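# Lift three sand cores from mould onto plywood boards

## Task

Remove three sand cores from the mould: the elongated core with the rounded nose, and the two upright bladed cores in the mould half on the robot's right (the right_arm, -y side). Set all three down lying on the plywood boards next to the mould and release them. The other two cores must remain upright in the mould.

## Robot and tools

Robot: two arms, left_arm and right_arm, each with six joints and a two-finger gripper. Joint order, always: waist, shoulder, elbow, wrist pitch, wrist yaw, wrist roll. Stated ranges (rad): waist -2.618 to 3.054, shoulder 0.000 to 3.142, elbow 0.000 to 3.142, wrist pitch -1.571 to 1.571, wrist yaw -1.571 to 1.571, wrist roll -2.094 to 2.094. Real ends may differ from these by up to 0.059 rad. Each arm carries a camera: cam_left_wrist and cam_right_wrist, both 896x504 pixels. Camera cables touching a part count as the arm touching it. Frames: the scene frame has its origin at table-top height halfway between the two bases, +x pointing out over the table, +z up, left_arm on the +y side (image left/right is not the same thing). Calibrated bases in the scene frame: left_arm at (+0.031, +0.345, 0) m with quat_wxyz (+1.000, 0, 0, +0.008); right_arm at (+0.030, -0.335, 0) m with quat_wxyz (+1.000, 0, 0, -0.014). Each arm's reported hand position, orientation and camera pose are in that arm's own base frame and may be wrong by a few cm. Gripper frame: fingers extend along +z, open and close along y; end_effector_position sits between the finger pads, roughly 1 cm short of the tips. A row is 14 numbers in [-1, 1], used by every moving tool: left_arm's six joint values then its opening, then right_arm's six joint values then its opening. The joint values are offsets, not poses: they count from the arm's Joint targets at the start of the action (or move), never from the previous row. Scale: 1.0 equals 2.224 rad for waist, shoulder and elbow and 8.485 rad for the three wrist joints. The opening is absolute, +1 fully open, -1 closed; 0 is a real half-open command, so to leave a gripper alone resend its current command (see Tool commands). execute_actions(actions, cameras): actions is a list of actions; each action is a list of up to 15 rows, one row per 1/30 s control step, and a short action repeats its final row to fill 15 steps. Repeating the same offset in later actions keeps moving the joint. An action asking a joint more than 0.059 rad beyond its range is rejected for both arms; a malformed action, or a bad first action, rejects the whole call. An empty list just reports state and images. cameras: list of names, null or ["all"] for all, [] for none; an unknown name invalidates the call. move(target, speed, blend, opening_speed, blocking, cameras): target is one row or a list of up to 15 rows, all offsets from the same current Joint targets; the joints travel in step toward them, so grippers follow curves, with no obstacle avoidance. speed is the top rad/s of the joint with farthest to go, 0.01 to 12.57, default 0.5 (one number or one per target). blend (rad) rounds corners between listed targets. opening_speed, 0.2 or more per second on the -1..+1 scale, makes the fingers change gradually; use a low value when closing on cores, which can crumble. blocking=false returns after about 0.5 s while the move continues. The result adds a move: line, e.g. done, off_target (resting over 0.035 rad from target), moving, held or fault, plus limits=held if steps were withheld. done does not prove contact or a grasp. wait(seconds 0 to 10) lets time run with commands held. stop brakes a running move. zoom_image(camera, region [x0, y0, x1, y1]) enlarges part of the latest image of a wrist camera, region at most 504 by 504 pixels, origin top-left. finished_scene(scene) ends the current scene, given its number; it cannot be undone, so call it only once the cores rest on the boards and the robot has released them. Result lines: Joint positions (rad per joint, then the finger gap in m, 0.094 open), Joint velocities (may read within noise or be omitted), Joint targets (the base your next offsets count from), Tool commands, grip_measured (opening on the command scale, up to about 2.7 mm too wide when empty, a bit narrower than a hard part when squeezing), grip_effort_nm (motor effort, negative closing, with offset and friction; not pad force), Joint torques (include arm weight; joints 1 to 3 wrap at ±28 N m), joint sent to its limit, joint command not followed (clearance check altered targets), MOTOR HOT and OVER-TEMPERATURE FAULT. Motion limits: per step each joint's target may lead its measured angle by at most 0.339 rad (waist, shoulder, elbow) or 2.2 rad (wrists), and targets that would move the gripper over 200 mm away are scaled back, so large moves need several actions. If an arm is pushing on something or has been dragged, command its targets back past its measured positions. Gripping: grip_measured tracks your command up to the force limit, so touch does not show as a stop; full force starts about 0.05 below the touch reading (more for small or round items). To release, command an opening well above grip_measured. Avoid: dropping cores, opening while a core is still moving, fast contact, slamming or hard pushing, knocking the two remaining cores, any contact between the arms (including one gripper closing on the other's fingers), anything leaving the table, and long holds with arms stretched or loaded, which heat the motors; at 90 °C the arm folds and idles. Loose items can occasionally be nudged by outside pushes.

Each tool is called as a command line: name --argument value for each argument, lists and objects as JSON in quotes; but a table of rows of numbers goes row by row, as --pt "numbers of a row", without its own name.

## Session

execute_actions --actions '[]'

Scene clock: 0.00 s.
left_arm: end_effector_position=(+0.3493, -0.0518, +0.2095) grip_measured=+1.000 grip_effort_nm=n/a end_effector_quat_wxyz=(+0.534, -0.007, +0.815, -0.226) | right_arm: end_effector_position=(+0.3046, +0.0783, +0.1820) grip_measured=+1.000 grip_effort_nm=n/a end_effector_quat_wxyz=(+0.477, +0.034, +0.863, +0.162)
Joint positions: left_arm=[0.059 1.017 0.578 0.071 0.424 -0.25 0.094] | right_arm=[0.21 0.854 0.562 -0.224 -0.068 0.329 0.094]
Joint velocities: within noise
Joint torques (N m): no reading
Heat: left arm: 30 °C; right arm: 37 °C.
Joint targets: left_arm=[0.059 1.010 0.587 0.072 0.427 -0.248] | right_arm=[0.210 0.847 0.574 -0.220 -0.067 0.327]
Tool commands: left_gripper/opening=+1.0 right_gripper/opening=+1.0

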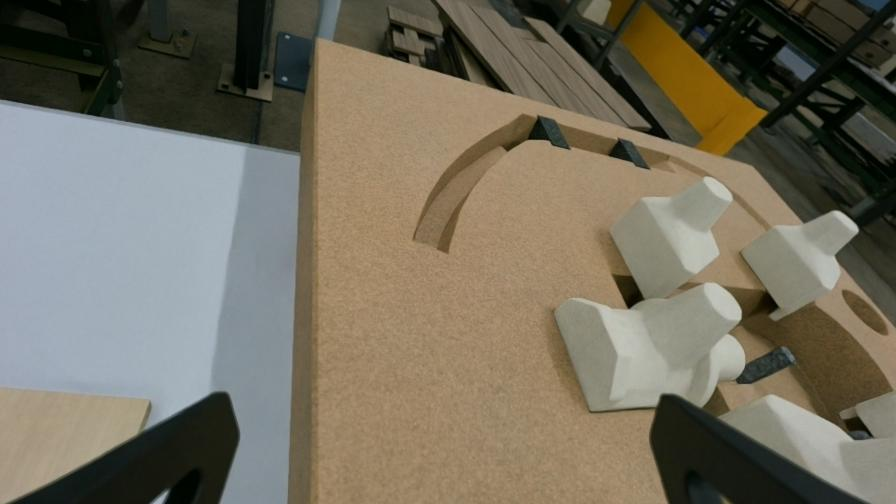

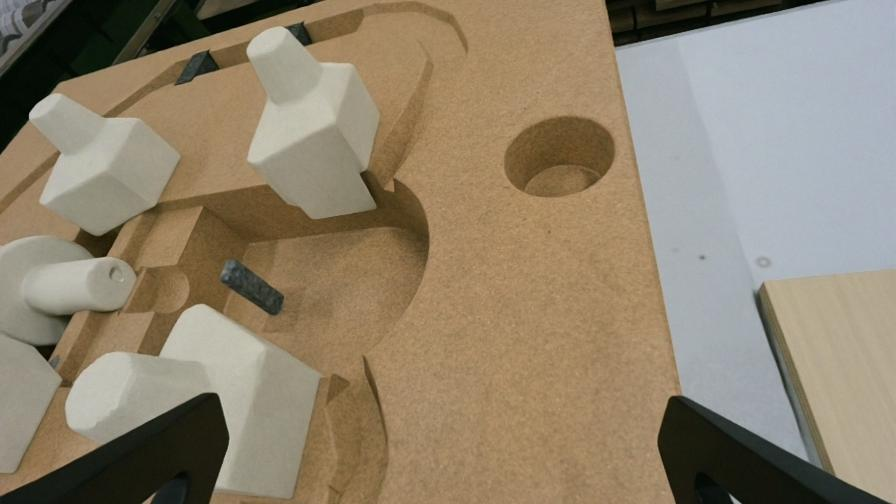

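move --pt "0 0 0.2248 0 0 0 1 0 0 0.2248 0 0 0 1" --pt "-0.0715 0.2482 0.5252 -0.1255 -0.0503 0.0292 1 -0.0495 0.3215 0.5310 -0.0911 0.0079 -0.0385 1" --speed '[1.0,1.2]' --blend 0.15

Scene clock: 11.13 s.
left_arm: end_effector_position=(+0.4150, -0.0395, +0.3036) grip_measured=+1.000 grip_effort_nm=0.027 end_effector_quat_wxyz=(+0.369, +0.042, +0.928, -0.023) | right_arm: end_effector_position=(+0.4167, +0.0466, +0.2985) grip_measured=+1.000 grip_effort_nm=0.027 end_effector_quat_wxyz=(+0.364, -0.047, +0.930, +0.024)
Joint positions: left_arm=[-0.093 1.553 1.728 -0.988 0.01 -0.007 0.094] | right_arm=[0.106 1.563 1.723 -0.983 -0.006 0.007 0.094]
Joint torques (N m): left_arm=[-0.46 -5.27 7.46 1.73 -0.08 0.02] | right_arm=[-0.69 -5.9 8.21 1.08 0.05 -0.15]
Heat: left arm: 33 °C; right arm: 37 °C.
Joint targets: left_arm=[-0.100 1.562 1.756 -0.993 0.000 0.000] | right_arm=[0.100 1.563 1.755 -0.993 0.000 0.000]
move: done

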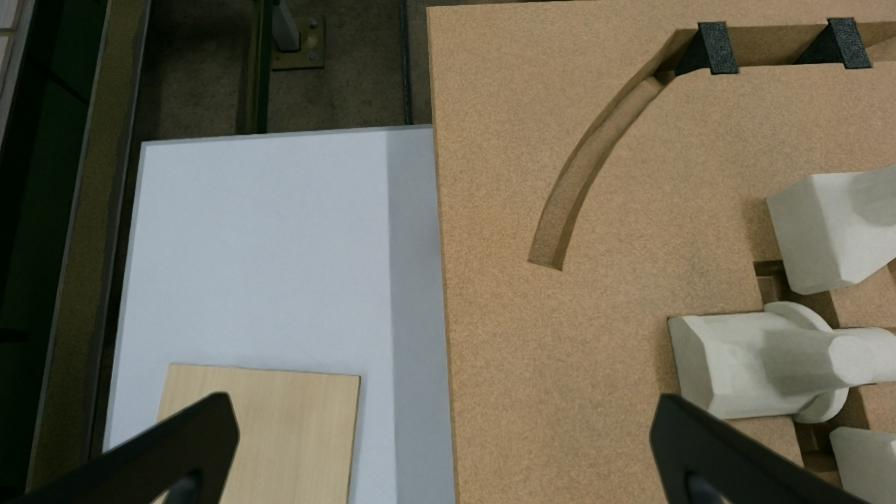

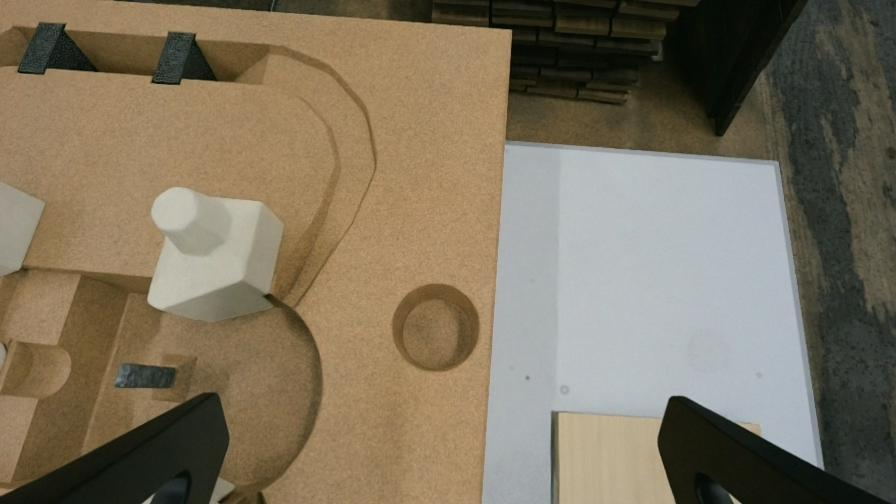

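move --target '[0,-0.2136,-0.1389,-0.0315,0,0,1,0,-0.2136,-0.1389,-0.0315,0,0,1]' --speed 1.0

Scene clock: 20.60 s.
left_arm: end_effector_position=(+0.2596, -0.0248, +0.3046) grip_measured=+1.000 grip_effort_nm=0.032 end_effector_quat_wxyz=(+0.337, +0.042, +0.940, -0.021) | right_arm: end_effector_position=(+0.2607, +0.0300, +0.3048) grip_measured=+1.000 grip_effort_nm=0.022 end_effector_quat_wxyz=(+0.338, -0.048, +0.940, +0.022)
Joint positions: left_arm=[-0.093 1.084 1.455 -1.254 0.009 -0.007 0.094] | right_arm=[0.106 1.087 1.455 -1.248 -0.006 0.006 0.094]
Joint torques (N m): left_arm=[-0.44 -1.2 3.96 1.57 -0.07 0.02] | right_arm=[-0.57 -1.43 4.4 0.98 0.06 -0.12]
Heat: left arm: 33 °C; right arm: 38 °C.
Joint targets: left_arm=[-0.100 1.087 1.447 -1.260 0.000 -0.001] | right_arm=[0.100 1.087 1.446 -1.260 0.000 0.000]
move: done

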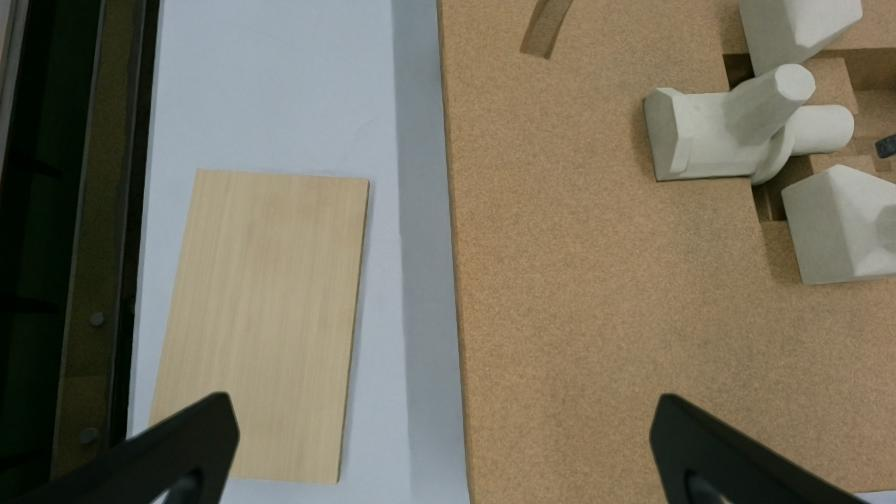

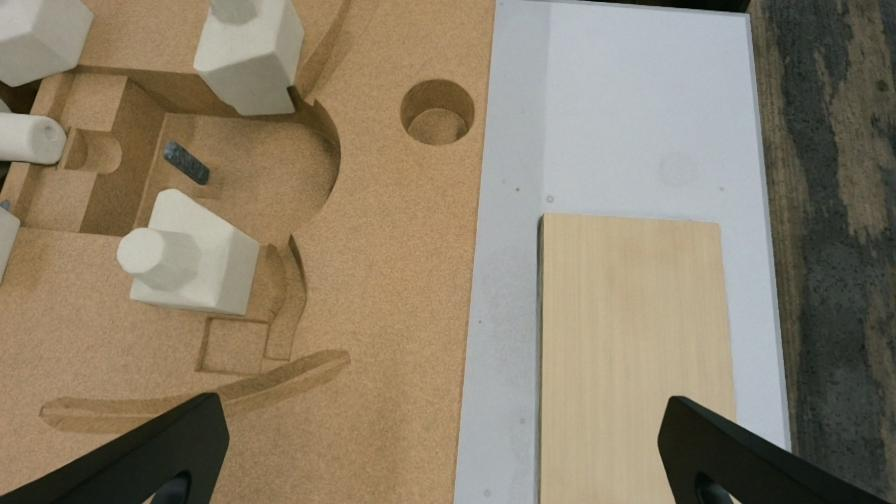

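move --target '[-0.1006,0.4273,0.2549,0.0225,0.0693,0.0943,1,-0.0660,0.2134,-0.1133,0.0452,-0.1414,-0.1440,1]' --speed 0.8

Scene clock: 92.83 s.
left_arm: end_effector_position=(+0.4259, -0.2400, +0.2071) grip_measured=+1.000 grip_effort_nm=0.022 end_effector_quat_wxyz=(+0.272, +0.545, +0.764, -0.213) | right_arm: end_effector_position=(+0.3176, +0.1523, +0.2194) grip_measured=+1.000 grip_effort_nm=0.022 end_effector_quat_wxyz=(+0.424, -0.527, +0.641, +0.364)
Joint positions: left_arm=[-0.32 2.027 1.988 -1.08 0.562 0.788 0.094] | right_arm=[-0.039 1.559 1.202 -0.895 -1.164 -1.206 0.094]
Joint torques (N m): left_arm=[-0.27 -8.96 7.28 1.34 0.64 0.05] | right_arm=[-0.79 -5.39 4.92 0.69 -0.77 -0.17]
Heat: left arm: 34 °C; right arm: 35 °C.
Joint targets: left_arm=[-0.323 2.037 2.014 -1.069 0.588 0.799] | right_arm=[-0.047 1.562 1.194 -0.877 -1.200 -1.222]
move: off_target (right_arm); right_arm: the wrist yaw is farthest, 0.036 rad from its target

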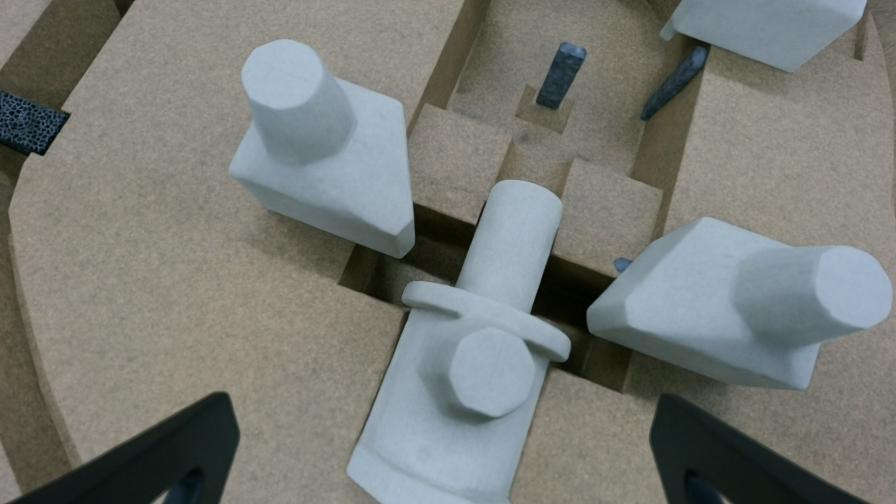

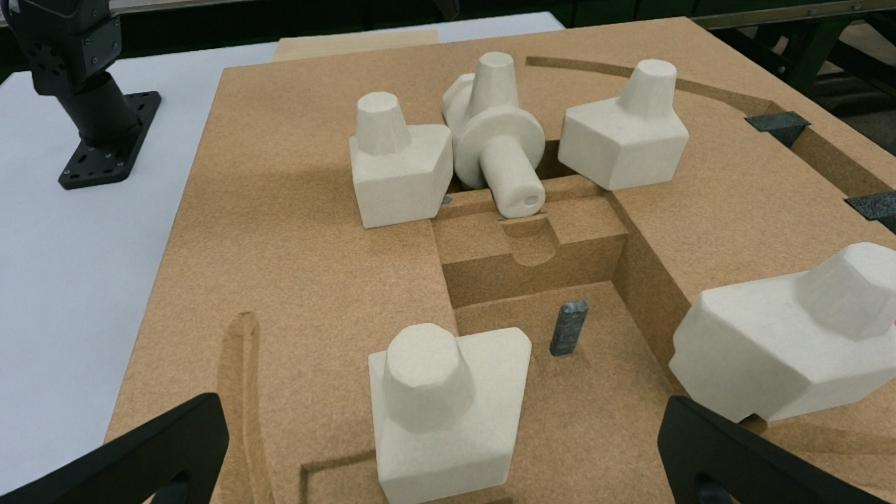

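move --pt "-0.0094 -0.0205 -0.0535 0.0107 0.0014 0 1 0.0762 -0.0179 -0.0741 0.0566 0.0103 0.0455 1" --pt "-0.0094 -0.0236 -0.1538 0.0358 0.0014 0 1 0.0762 0.0161 -0.1398 0.0851 0.0103 0.0455 1" --speed '[0.5,0.3]'

Scene clock: 121.47 s.
left_arm: end_effector_position=(+0.4225, -0.2496, +0.1300) grip_measured=+1.000 grip_effort_nm=0.022 end_effector_quat_wxyz=(+0.267, +0.552, +0.758, -0.222) | right_arm: end_effector_position=(+0.3273, +0.1993, +0.1540) grip_measured=+1.000 grip_effort_nm=0.022 end_effector_quat_wxyz=(+0.444, -0.525, +0.632, +0.357)
Joint positions: left_arm=[-0.337 2.027 1.679 -0.78 0.575 0.789 0.094] | right_arm=[0.117 1.592 0.892 -0.177 -1.097 -0.834 0.094]
Joint torques (N m): left_arm=[-0.55 -12.98 4.62 1.38 0.64 0.08] | right_arm=[0.47 -5.37 4.75 1.16 -0.5 -0.06]
Heat: left arm: 37 °C; right arm: 36 °C.
Joint targets: left_arm=[-0.345 1.985 1.672 -0.765 0.600 0.800] | right_arm=[0.123 1.598 0.883 -0.155 -1.113 -0.835]
move: off_target (left_arm); left_arm: the shoulder is farthest, 0.042 rad from its target

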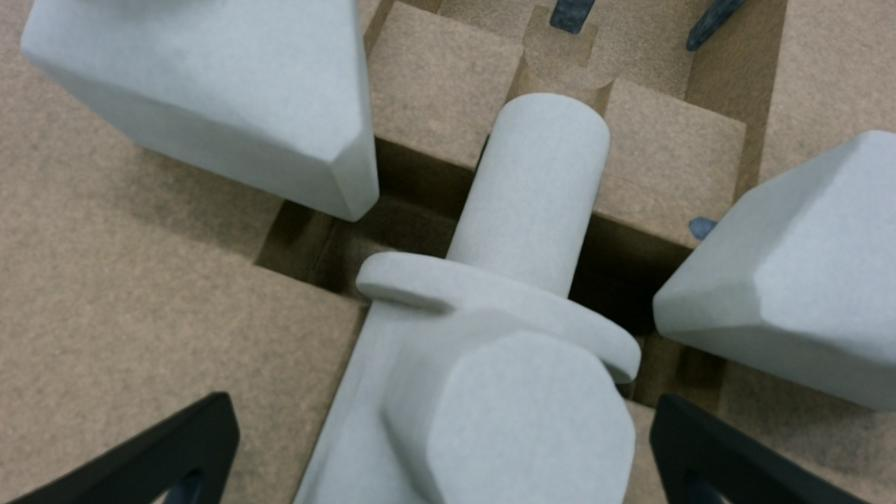

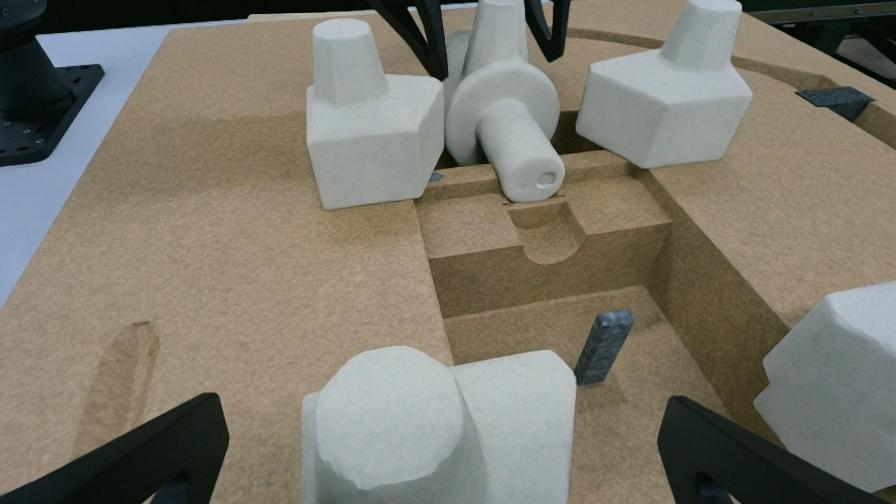

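move --target '[-0.0054,-0.0045,0.0261,-0.0077,0,0,1,0.0,-0.0137,-0.0139,0.0,0,0,1]' --speed 0.2

Scene clock: 139.63 s.
left_arm: end_effector_position=(+0.4158, -0.2535, +0.1385) grip_measured=+1.000 grip_effort_nm=0.032 end_effector_quat_wxyz=(+0.261, +0.556, +0.756, -0.226) | right_arm: end_effector_position=(+0.3209, +0.1985, +0.1450) grip_measured=+1.000 grip_effort_nm=0.022 end_effector_quat_wxyz=(+0.435, -0.521, +0.639, +0.363)
Joint positions: left_arm=[-0.349 2.018 1.704 -0.826 0.575 0.789 0.094] | right_arm=[0.117 1.592 0.863 -0.174 -1.097 -0.834 0.094]
Joint torques (N m): left_arm=[-0.58 -12.94 7.34 1.16 0.65 0.06] | right_arm=[0.46 -7.73 4.53 1.08 -0.51 -0.07]
Heat: left arm: 45 °C; right arm: 36 °C.
Joint targets: left_arm=[-0.357 1.975 1.730 -0.831 0.600 0.800] | right_arm=[0.123 1.567 0.852 -0.155 -1.113 -0.835]
move: off_target (left_arm); left_arm: the shoulder is farthest, 0.043 rad from its target

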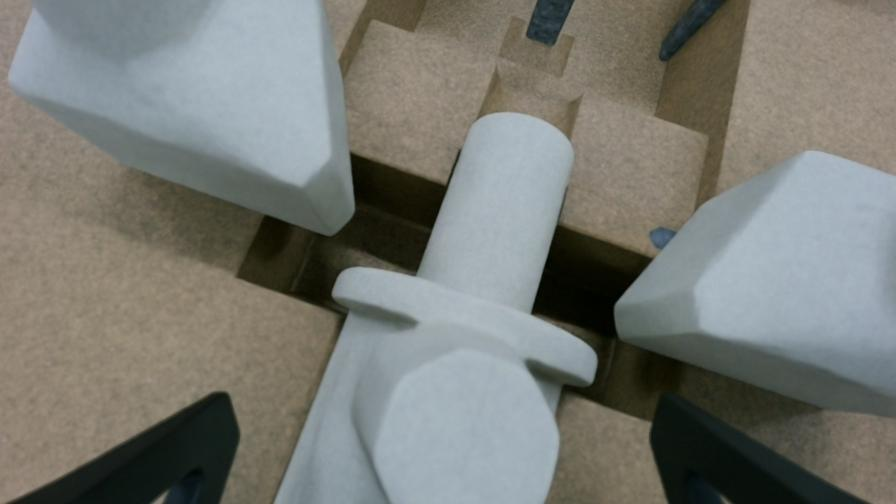

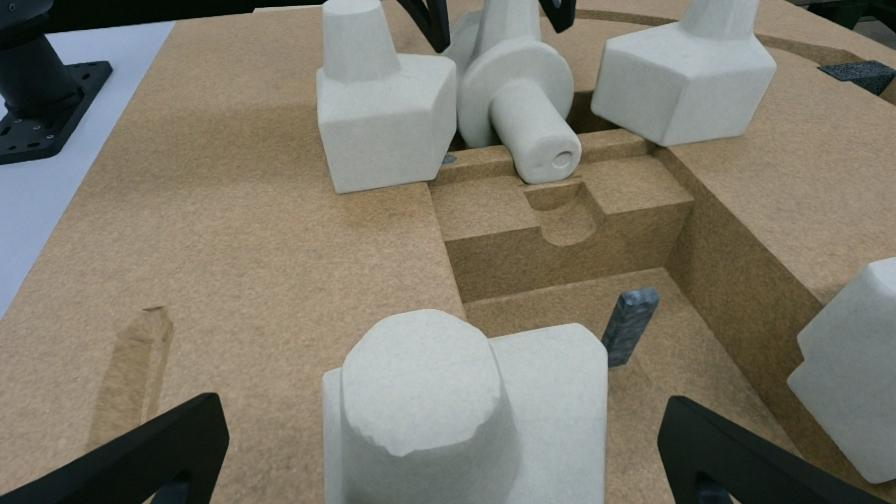

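move --target '[-0.0018,-0.010,0,0.0,0,0,1,0.0,0,0.0112,-0.0015,0,0,1]' --speed 0.2 --cameras '[]'

Scene clock: 148.30 s.
left_arm: end_effector_position=(+0.4141, -0.2547, +0.1488) grip_measured=+1.000 grip_effort_nm=0.027 end_effector_quat_wxyz=(+0.270, +0.559, +0.752, -0.223) | right_arm: end_effector_position=(+0.3209, +0.1985, +0.1450) grip_measured=+1.000 grip_effort_nm=0.022 end_effector_quat_wxyz=(+0.435, -0.521, +0.639, +0.363)
Joint positions: left_arm=[-0.353 1.995 1.704 -0.827 0.575 0.789 0.094] | right_arm=[0.117 1.592 0.863 -0.174 -1.097 -0.834 0.094]
Joint torques (N m): left_arm=[-0.59 -12.7 7.36 1.18 0.63 0.07] | right_arm=[0.47 -7.72 6.43 0.96 -0.51 -0.06]
Heat: left arm: 42 °C; right arm: 37 °C.
Joint targets: left_arm=[-0.360 1.953 1.730 -0.831 0.600 0.800] | right_arm=[0.123 1.567 0.877 -0.167 -1.113 -0.835]
move: off_target (left_arm); left_arm: the shoulder is farthest, 0.042 rad from its target

move --target '[0,0,0,0,0,0,-0.45,0.0,-0.010,0.004,0,0,0,1]' --speed 0.2 --opening_speed 0.6

Scene clock: 153.73 s.
left_arm: end_effector_position=(+0.4147, -0.2546, +0.1488) grip_measured=-0.242 grip_effort_nm=-0.999 end_effector_quat_wxyz=(+0.271, +0.559, +0.751, -0.221) | right_arm: end_effector_position=(+0.3204, +0.1984, +0.1514) grip_measured=+1.000 grip_effort_nm=0.022 end_effector_quat_wxyz=(+0.441, -0.524, +0.634, +0.359)
Joint positions: left_arm=[-0.353 1.995 1.704 -0.825 0.572 0.791 0.036] | right_arm=[0.117 1.572 0.863 -0.174 -1.097 -0.834 0.094]
Joint torques (N m): left_arm=[-0.5 -12.79 7.35 1.18 0.66 0.05] | right_arm=[0.42 -7.82 7.23 0.98 -0.51 -0.06]
Heat: left arm: 42 °C; right arm: 38 °C.
Joint targets: left_arm=[-0.360 1.953 1.730 -0.831 0.600 0.800] | right_arm=[0.123 1.545 0.886 -0.167 -1.113 -0.836]
move: off_target (left_arm); left_arm: the shoulder is farthest, 0.042 rad from its target

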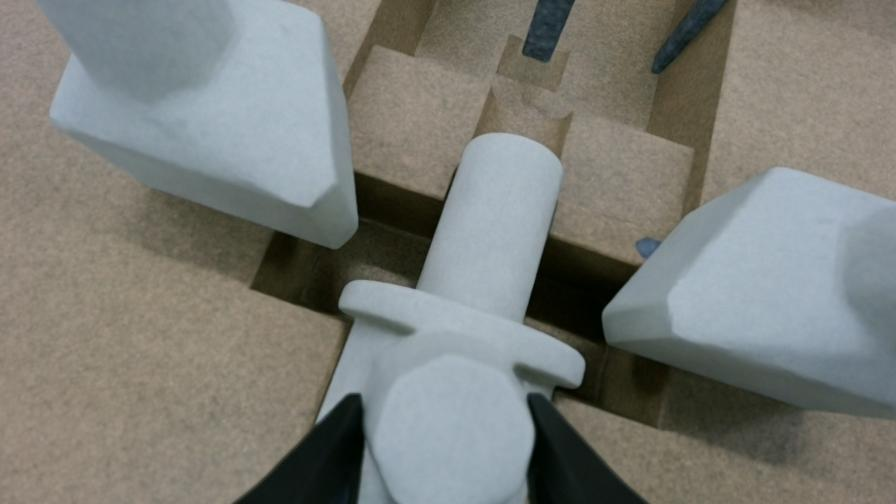

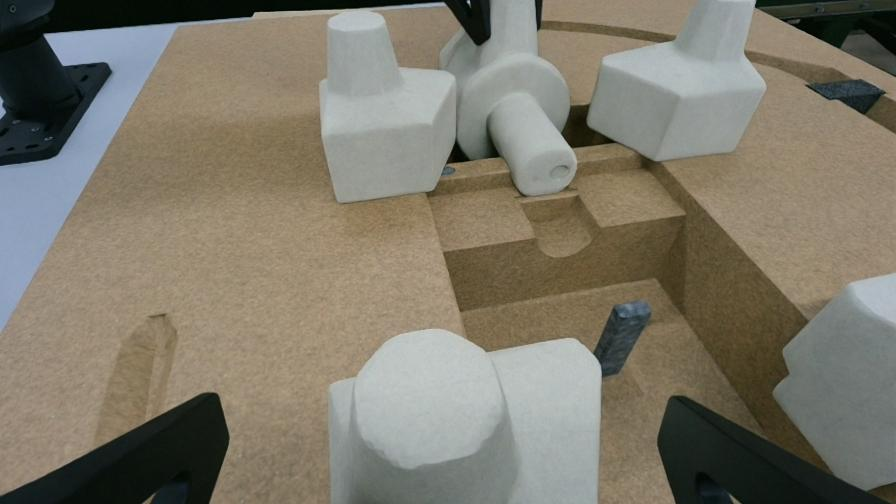

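move --pt "-0.0 -0.008 0.07 -0.0117 0 0 -0.45 0 0 0 0 0 0 -0.5" --pt "0 -0.0054 0.1484 -0.0271 0 0 -0.45 0 0 0 0 0 0 -0.5" --speed 0.15 --opening_speed 0.6 --blend 0.03

Scene clock: 164.27 s.
left_arm: end_effector_position=(+0.4136, -0.2486, +0.2232) grip_measured=-0.243 grip_effort_nm=-0.999 end_effector_quat_wxyz=(+0.276, +0.562, +0.753, -0.202) | right_arm: end_effector_position=(+0.3197, +0.1988, +0.1520) grip_measured=-0.272 grip_effort_nm=-1.009 end_effector_quat_wxyz=(+0.441, -0.524, +0.633, +0.361)
Joint positions: left_arm=[-0.353 1.995 2.007 -1.112 0.538 0.798 0.036] | right_arm=[0.117 1.572 0.863 -0.175 -1.102 -0.833 0.034]
Joint torques (N m): left_arm=[-0.55 -13.53 9.58 1.83 1.03 -0.06] | right_arm=[0.44 -7.82 7.21 0.98 -0.44 -0.07]
Heat: left arm: 42 °C; right arm: 39 °C.
Joint targets: left_arm=[-0.360 1.941 2.060 -1.061 0.600 0.799] | right_arm=[0.123 1.545 0.886 -0.167 -1.112 -0.836]
move: off_target (left_arm); blend cut to 0 rad at target 1; left_arm: the wrist yaw is farthest, 0.062 rad from its target

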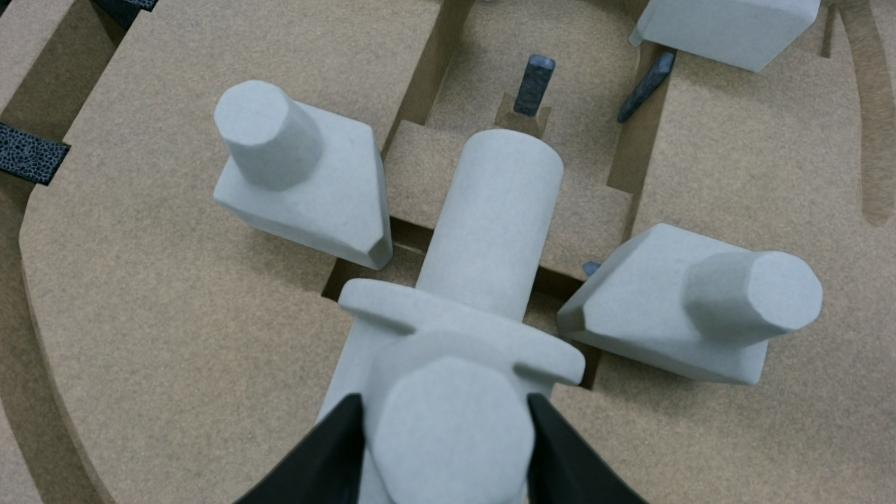

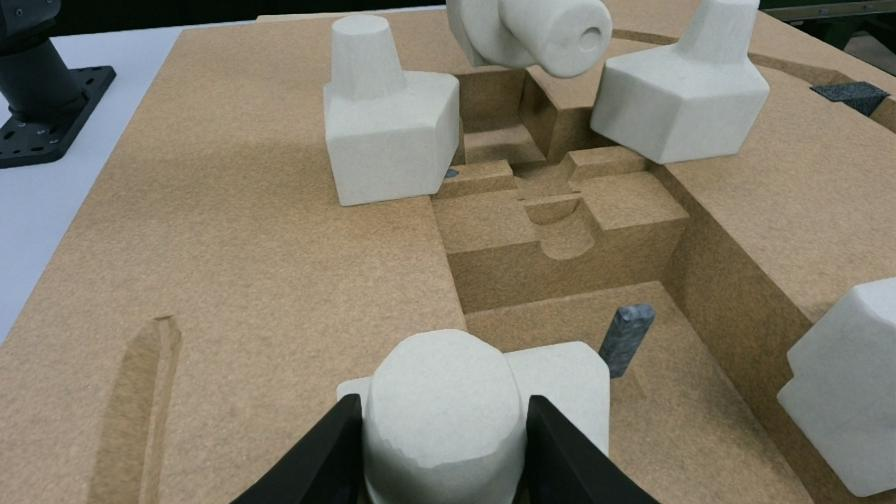

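move --pt "0.1484 -0.0252 -0.0562 0.0013 0 -0.0024 -0.45 0 -0.0418 0.0845 -0.0212 0 0 -0.5" --pt "0.3260 -0.3017 -0.4069 0.0526 -0.0707 -0.0943 -0.45 0 -0.0540 0.1727 -0.0471 0 0 -0.5" --speed '[0.25,0.5]' --blend 0.05

Scene clock: 193.33 s.
left_arm: end_effector_position=(+0.3383, +0.1271, +0.1932) grip_measured=-0.243 grip_effort_nm=-1.009 end_effector_quat_wxyz=(+0.322, -0.166, +0.930, +0.056) | right_arm: end_effector_position=(+0.3283, +0.1965, +0.2587) grip_measured=-0.273 grip_effort_nm=-1.004 end_effector_quat_wxyz=(+0.447, -0.526, +0.640, +0.337)
Joint positions: left_arm=[0.361 1.326 1.14 -0.719 0.009 0.005 0.036] | right_arm=[0.12 1.469 1.217 -0.602 -1.053 -0.827 0.034]
Joint torques (N m): left_arm=[0.29 -8.57 6.69 2.8 -0.08 -0.13] | right_arm=[0.25 -8.95 10.19 1.28 -0.92 -0.14]
Heat: left arm: 43 °C; right arm: 40 °C.
Joint targets: left_arm=[0.364 1.269 1.155 -0.614 0.000 0.000] | right_arm=[0.122 1.425 1.270 -0.567 -1.112 -0.836]
move: off_target (left_arm, right_arm); left_arm: the wrist pitch is farthest, 0.104 rad from its target; right_arm: the wrist yaw is farthest, 0.059 rad from its target

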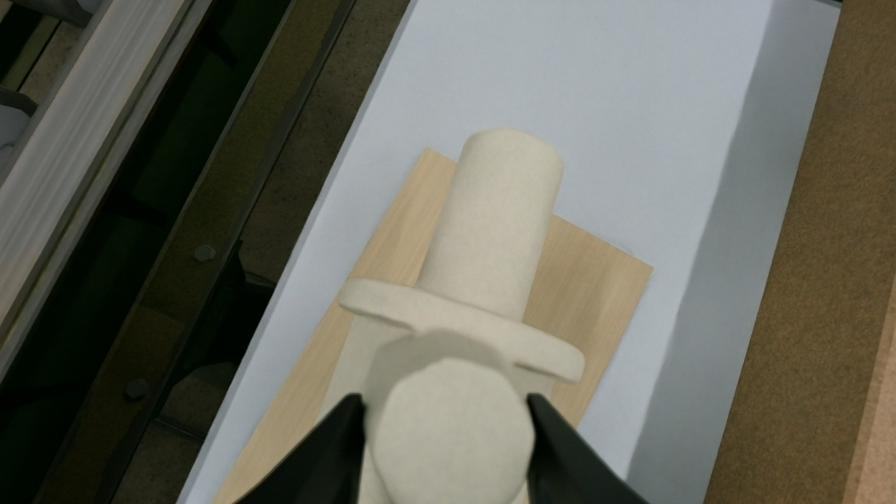

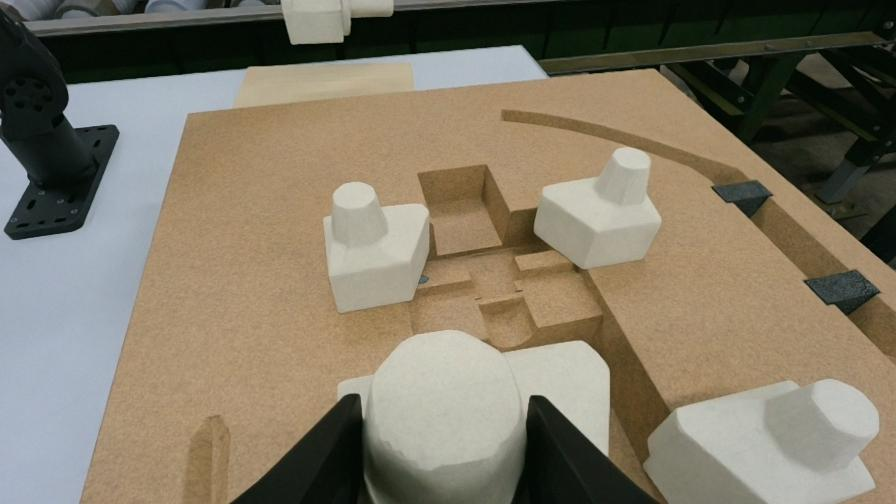

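move --pt "0 -0.0063 -0.1385 0.0400 0 0 -0.45 -0.1897 0.0742 0.1686 -0.0687 0.0462 0.1221 -0.5" --pt "0 0.0027 -0.1632 0.0488 0 0 -0.45 -0.3496 0.2968 0.3282 -0.1164 0.0886 0.2553 -0.5" --speed '[0.5,0.5]' --blend 0.03

Scene clock: 219.27 s.
left_arm: end_effector_position=(+0.3383, +0.1271, +0.1172) grip_measured=-0.243 grip_effort_nm=-0.999 end_effector_quat_wxyz=(+0.354, -0.165, +0.918, +0.061) | right_arm: end_effector_position=(+0.3390, -0.1855, +0.1366) grip_measured=-0.275 grip_effort_nm=-1.009 end_effector_quat_wxyz=(-0.092, +0.826, +0.538, +0.142)
Joint positions: left_arm=[0.361 1.315 0.784 -0.304 0.009 0.002 0.036] | right_arm=[-0.653 2.089 1.955 -1.518 -0.33 1.32 0.034]
Joint torques (N m): left_arm=[0.27 -7.08 5.96 2.86 -0.05 -0.09] | right_arm=[-0.23 -9.57 8.61 -0.36 -0.47 0.09]
Heat: left arm: 42 °C; right arm: 39 °C.
Joint targets: left_arm=[0.364 1.275 0.792 -0.200 0.000 0.000] | right_arm=[-0.655 2.085 2.000 -1.555 -0.361 1.331]
move: off_target (left_arm, right_arm); left_arm: the wrist pitch is farthest, 0.104 rad from its target; right_arm: the elbow is farthest, 0.045 rad from its target

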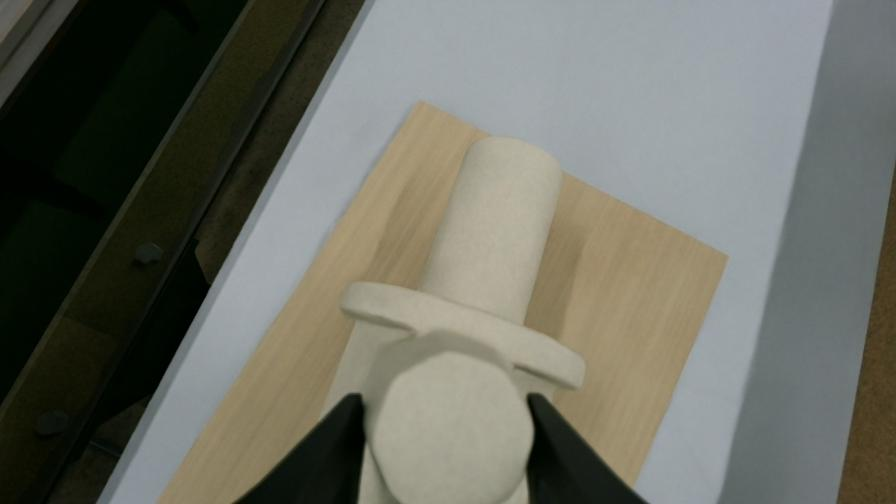

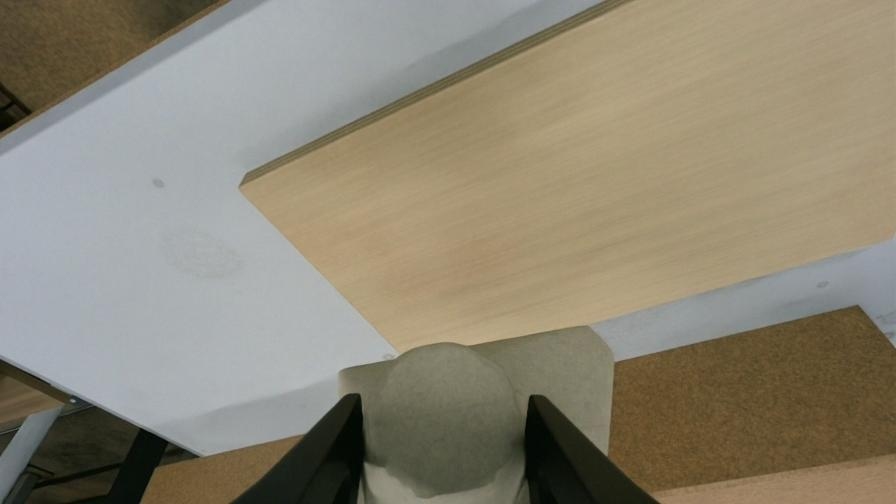

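move --target '[0,0.009,-0.0247,0.0053,0,0,-0.45,0,0.0067,-0.1493,0.0377,0,0,-0.5]' --speed 0.2

Scene clock: 229.63 s.
left_arm: end_effector_position=(+0.3437, +0.1292, +0.1160) grip_measured=-0.243 grip_effort_nm=-0.999 end_effector_quat_wxyz=(+0.377, -0.166, +0.909, +0.064) | right_arm: end_effector_position=(+0.3352, -0.1822, +0.0623) grip_measured=-0.275 grip_effort_nm=-1.004 end_effector_quat_wxyz=(-0.101, +0.827, +0.536, +0.140)
Joint positions: left_arm=[0.361 1.315 0.744 -0.215 0.009 -0.004 0.036] | right_arm=[-0.653 2.099 1.672 -1.244 -0.332 1.322 0.034]
Joint torques (N m): left_arm=[0.32 -5.52 4.85 2.43 -0.06 -0.03] | right_arm=[-0.17 -9.22 4.59 0.03 -0.45 0.06]
Heat: left arm: 43 °C; right arm: 43 °C.
Joint targets: left_arm=[0.364 1.295 0.737 -0.155 0.000 0.000] | right_arm=[-0.655 2.100 1.668 -1.235 -0.361 1.331]
move: off_target (left_arm); left_arm: the wrist pitch is farthest, 0.060 rad from its target

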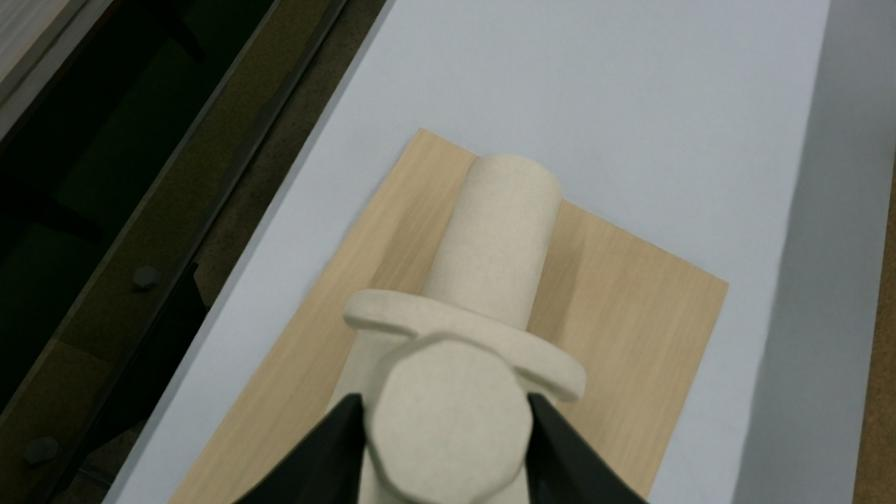

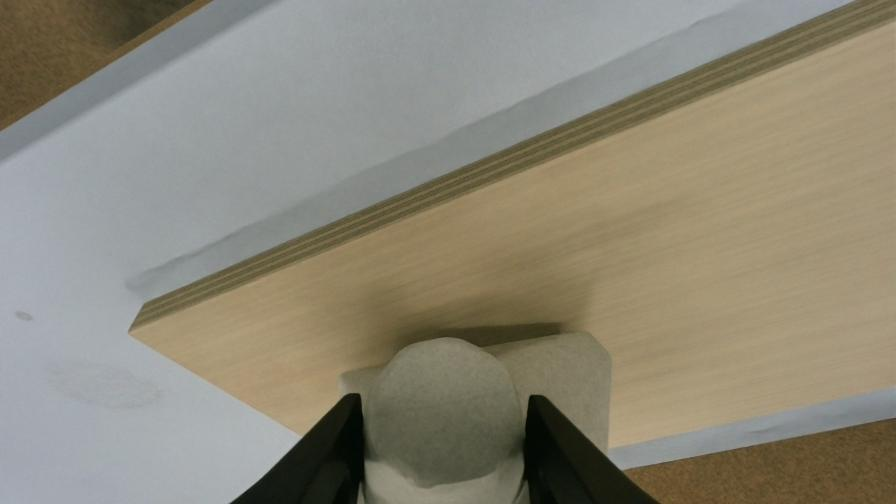

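move --target '[0,0.0,0.0067,-0.0071,0,0,-0.45,0,0.0054,-0.0175,0.0059,0,0,-0.5]' --speed 0.06

Scene clock: 238.40 s.
left_arm: end_effector_position=(+0.3431, +0.1289, +0.1154) grip_measured=-0.243 grip_effort_nm=-1.004 end_effector_quat_wxyz=(+0.375, -0.167, +0.910, +0.063) | right_arm: end_effector_position=(+0.3345, -0.1815, +0.0552) grip_measured=-0.275 grip_effort_nm=-1.004 end_effector_quat_wxyz=(-0.100, +0.827, +0.535, +0.141)
Joint positions: left_arm=[0.361 1.315 0.744 -0.219 0.009 -0.005 0.036] | right_arm=[-0.654 2.099 1.643 -1.212 -0.334 1.322 0.034]
Joint torques (N m): left_arm=[0.31 -5.59 6.02 1.83 -0.08 -0.01] | right_arm=[-0.12 -8.24 3.86 0.22 -0.43 0.06]
Heat: left arm: 42 °C; right arm: 43 °C.
Joint targets: left_arm=[0.364 1.295 0.752 -0.215 0.000 -0.001] | right_arm=[-0.655 2.112 1.629 -1.185 -0.361 1.331]
move: done

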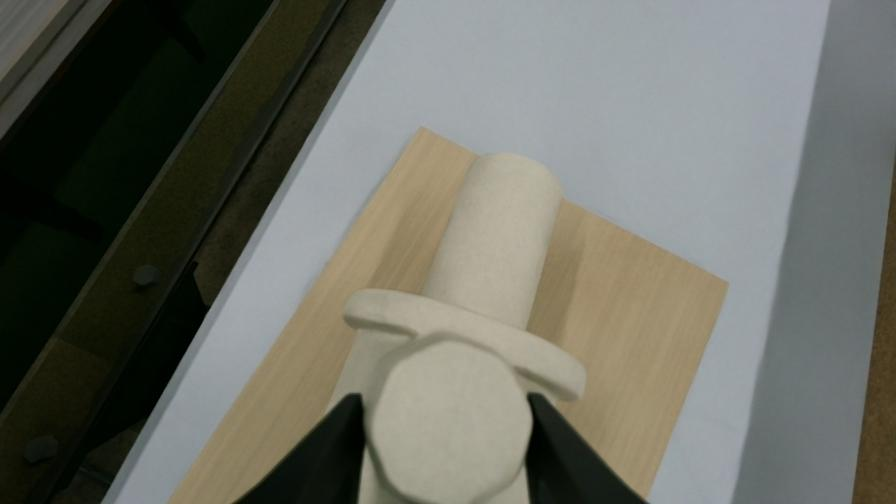

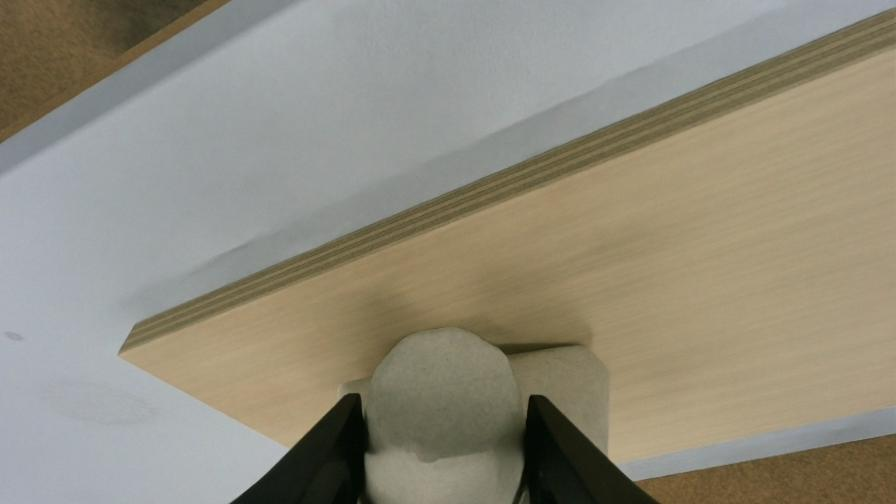

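move --target '[0,0.0,0,0,0,0,0.1,0,0.0036,-0.0125,0.0042,0,0,-0.5]' --speed 0.05 --opening_speed 0.3

Scene clock: 244.93 s.
left_arm: end_effector_position=(+0.3405, +0.1300, +0.1140) grip_measured=+0.098 grip_effort_nm=0.125 end_effector_quat_wxyz=(+0.370, -0.169, +0.911, +0.067) | right_arm: end_effector_position=(+0.3342, -0.1816, +0.0532) grip_measured=-0.275 grip_effort_nm=-1.004 end_effector_quat_wxyz=(-0.102, +0.828, +0.531, +0.148)
Joint positions: left_arm=[0.361 1.313 0.744 -0.231 -0.003 -0.006 0.052] | right_arm=[-0.661 2.099 1.631 -1.201 -0.348 1.323 0.034]
Joint torques (N m): left_arm=[0.42 -5.39 6.01 1.93 0.05 -0.01] | right_arm=[0.47 -7.62 2.63 0.44 -0.3 0.05]
Heat: left arm: 42 °C; right arm: 43 °C.
Joint targets: left_arm=[0.364 1.295 0.752 -0.216 0.000 -0.001] | right_arm=[-0.655 2.120 1.602 -1.149 -0.361 1.331]
move: off_target (right_arm); right_arm: the wrist pitch is farthest, 0.052 rad from its target

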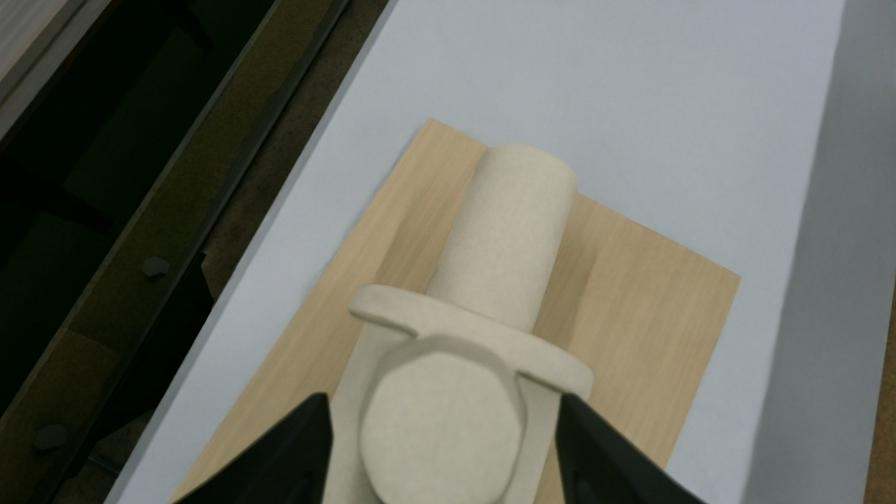

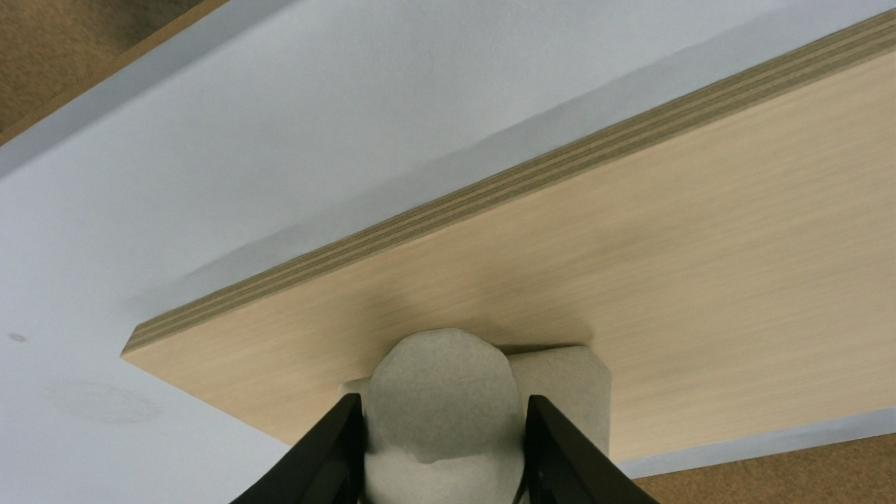

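move --target '[0,-0.0585,0.1619,-0.0625,0,0,0.1,0,0,0,0,0,0,-0.05]' --speed 0.3 --opening_speed 0.2

Scene clock: 249.87 s.
left_arm: end_effector_position=(+0.3137, +0.1199, +0.2133) grip_measured=+0.098 grip_effort_nm=0.125 end_effector_quat_wxyz=(+0.350, -0.171, +0.919, +0.064) | right_arm: end_effector_position=(+0.3371, -0.1832, +0.0447) grip_measured=-0.053 grip_effort_nm=0.183 end_effector_quat_wxyz=(-0.097, +0.828, +0.531, +0.151)
Joint positions: left_arm=[0.361 1.185 1.087 -0.744 -0.003 -0.006 0.052] | right_arm=[-0.661 2.108 1.611 -1.159 -0.351 1.325 0.044]
Joint torques (N m): left_arm=[0.32 -4.67 7.69 1.68 0.06 0] | right_arm=[0.43 -8.4 4.14 0.06 -0.27 0.03]
Heat: left arm: 41 °C; right arm: 42 °C.
Joint targets: left_arm=[0.364 1.165 1.112 -0.746 0.000 -0.001] | right_arm=[-0.655 2.120 1.602 -1.149 -0.361 1.331]
move: done

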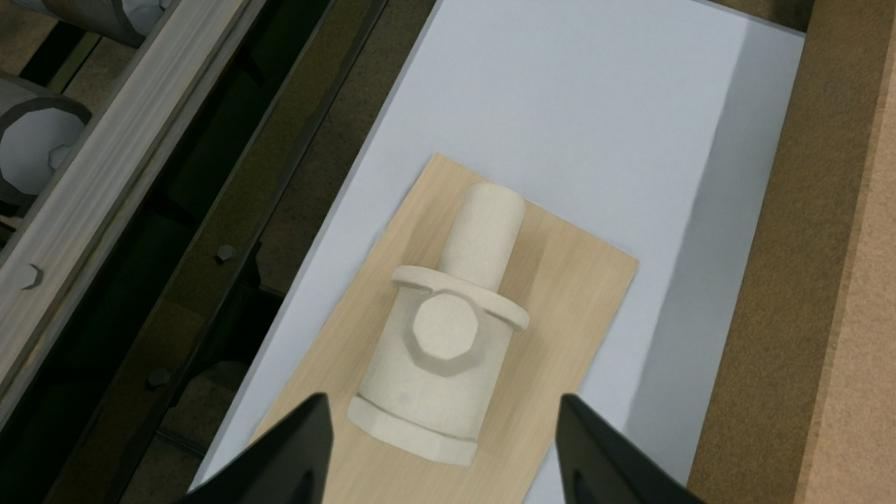

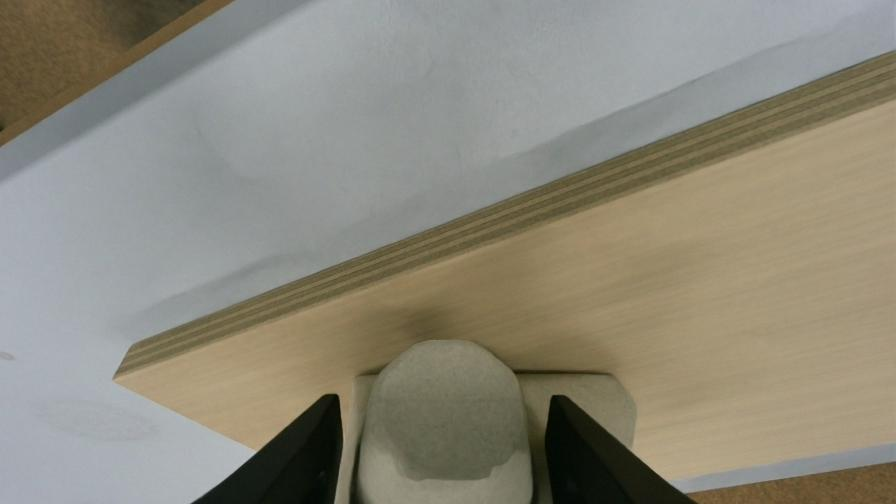

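move --pt "0 0 0 0 0 0 0.1 0 -0.0112 0.0495 -0.0151 0 0 -0.0" --pt "0 0 0 0 0 0 0.1 0 -0.018 0.1214 -0.0436 0 0 -0.0" --speed '[0.12,0.25]' --opening_speed 0.3 --cameras '["cam_right_wrist"]'

Scene clock: 258.93 s.
left_arm: end_effector_position=(+0.3135, +0.1198, +0.2131) grip_measured=+0.098 grip_effort_nm=0.115 end_effector_quat_wxyz=(+0.350, -0.171, +0.919, +0.064) | right_arm: end_effector_position=(+0.3241, -0.1729, +0.1063) grip_measured=-0.003 grip_effort_nm=0.183 end_effector_quat_wxyz=(-0.145, +0.830, +0.521, +0.134)
Joint positions: left_arm=[0.361 1.185 1.087 -0.745 -0.003 -0.006 0.052] | right_arm=[-0.661 2.108 1.844 -1.498 -0.352 1.325 0.047]
Joint torques (N m): left_arm=[0.35 -4.64 7.75 1.7 0.02 0.01] | right_arm=[0.5 -11.55 6.98 -0.38 -0.26 0.03]
Heat: left arm: 39 °C; right arm: 42 °C.
Joint targets: left_arm=[0.364 1.165 1.112 -0.746 0.000 -0.001] | right_arm=[-0.655 2.080 1.872 -1.519 -0.361 1.331]
move: done

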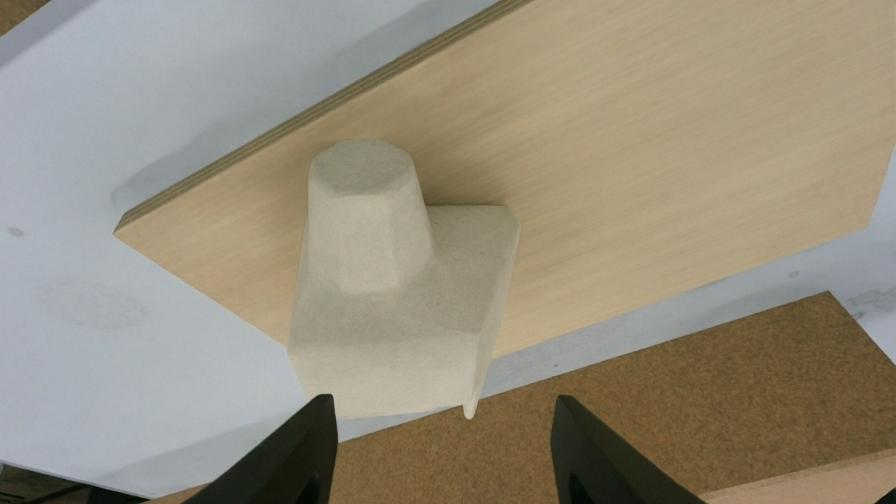

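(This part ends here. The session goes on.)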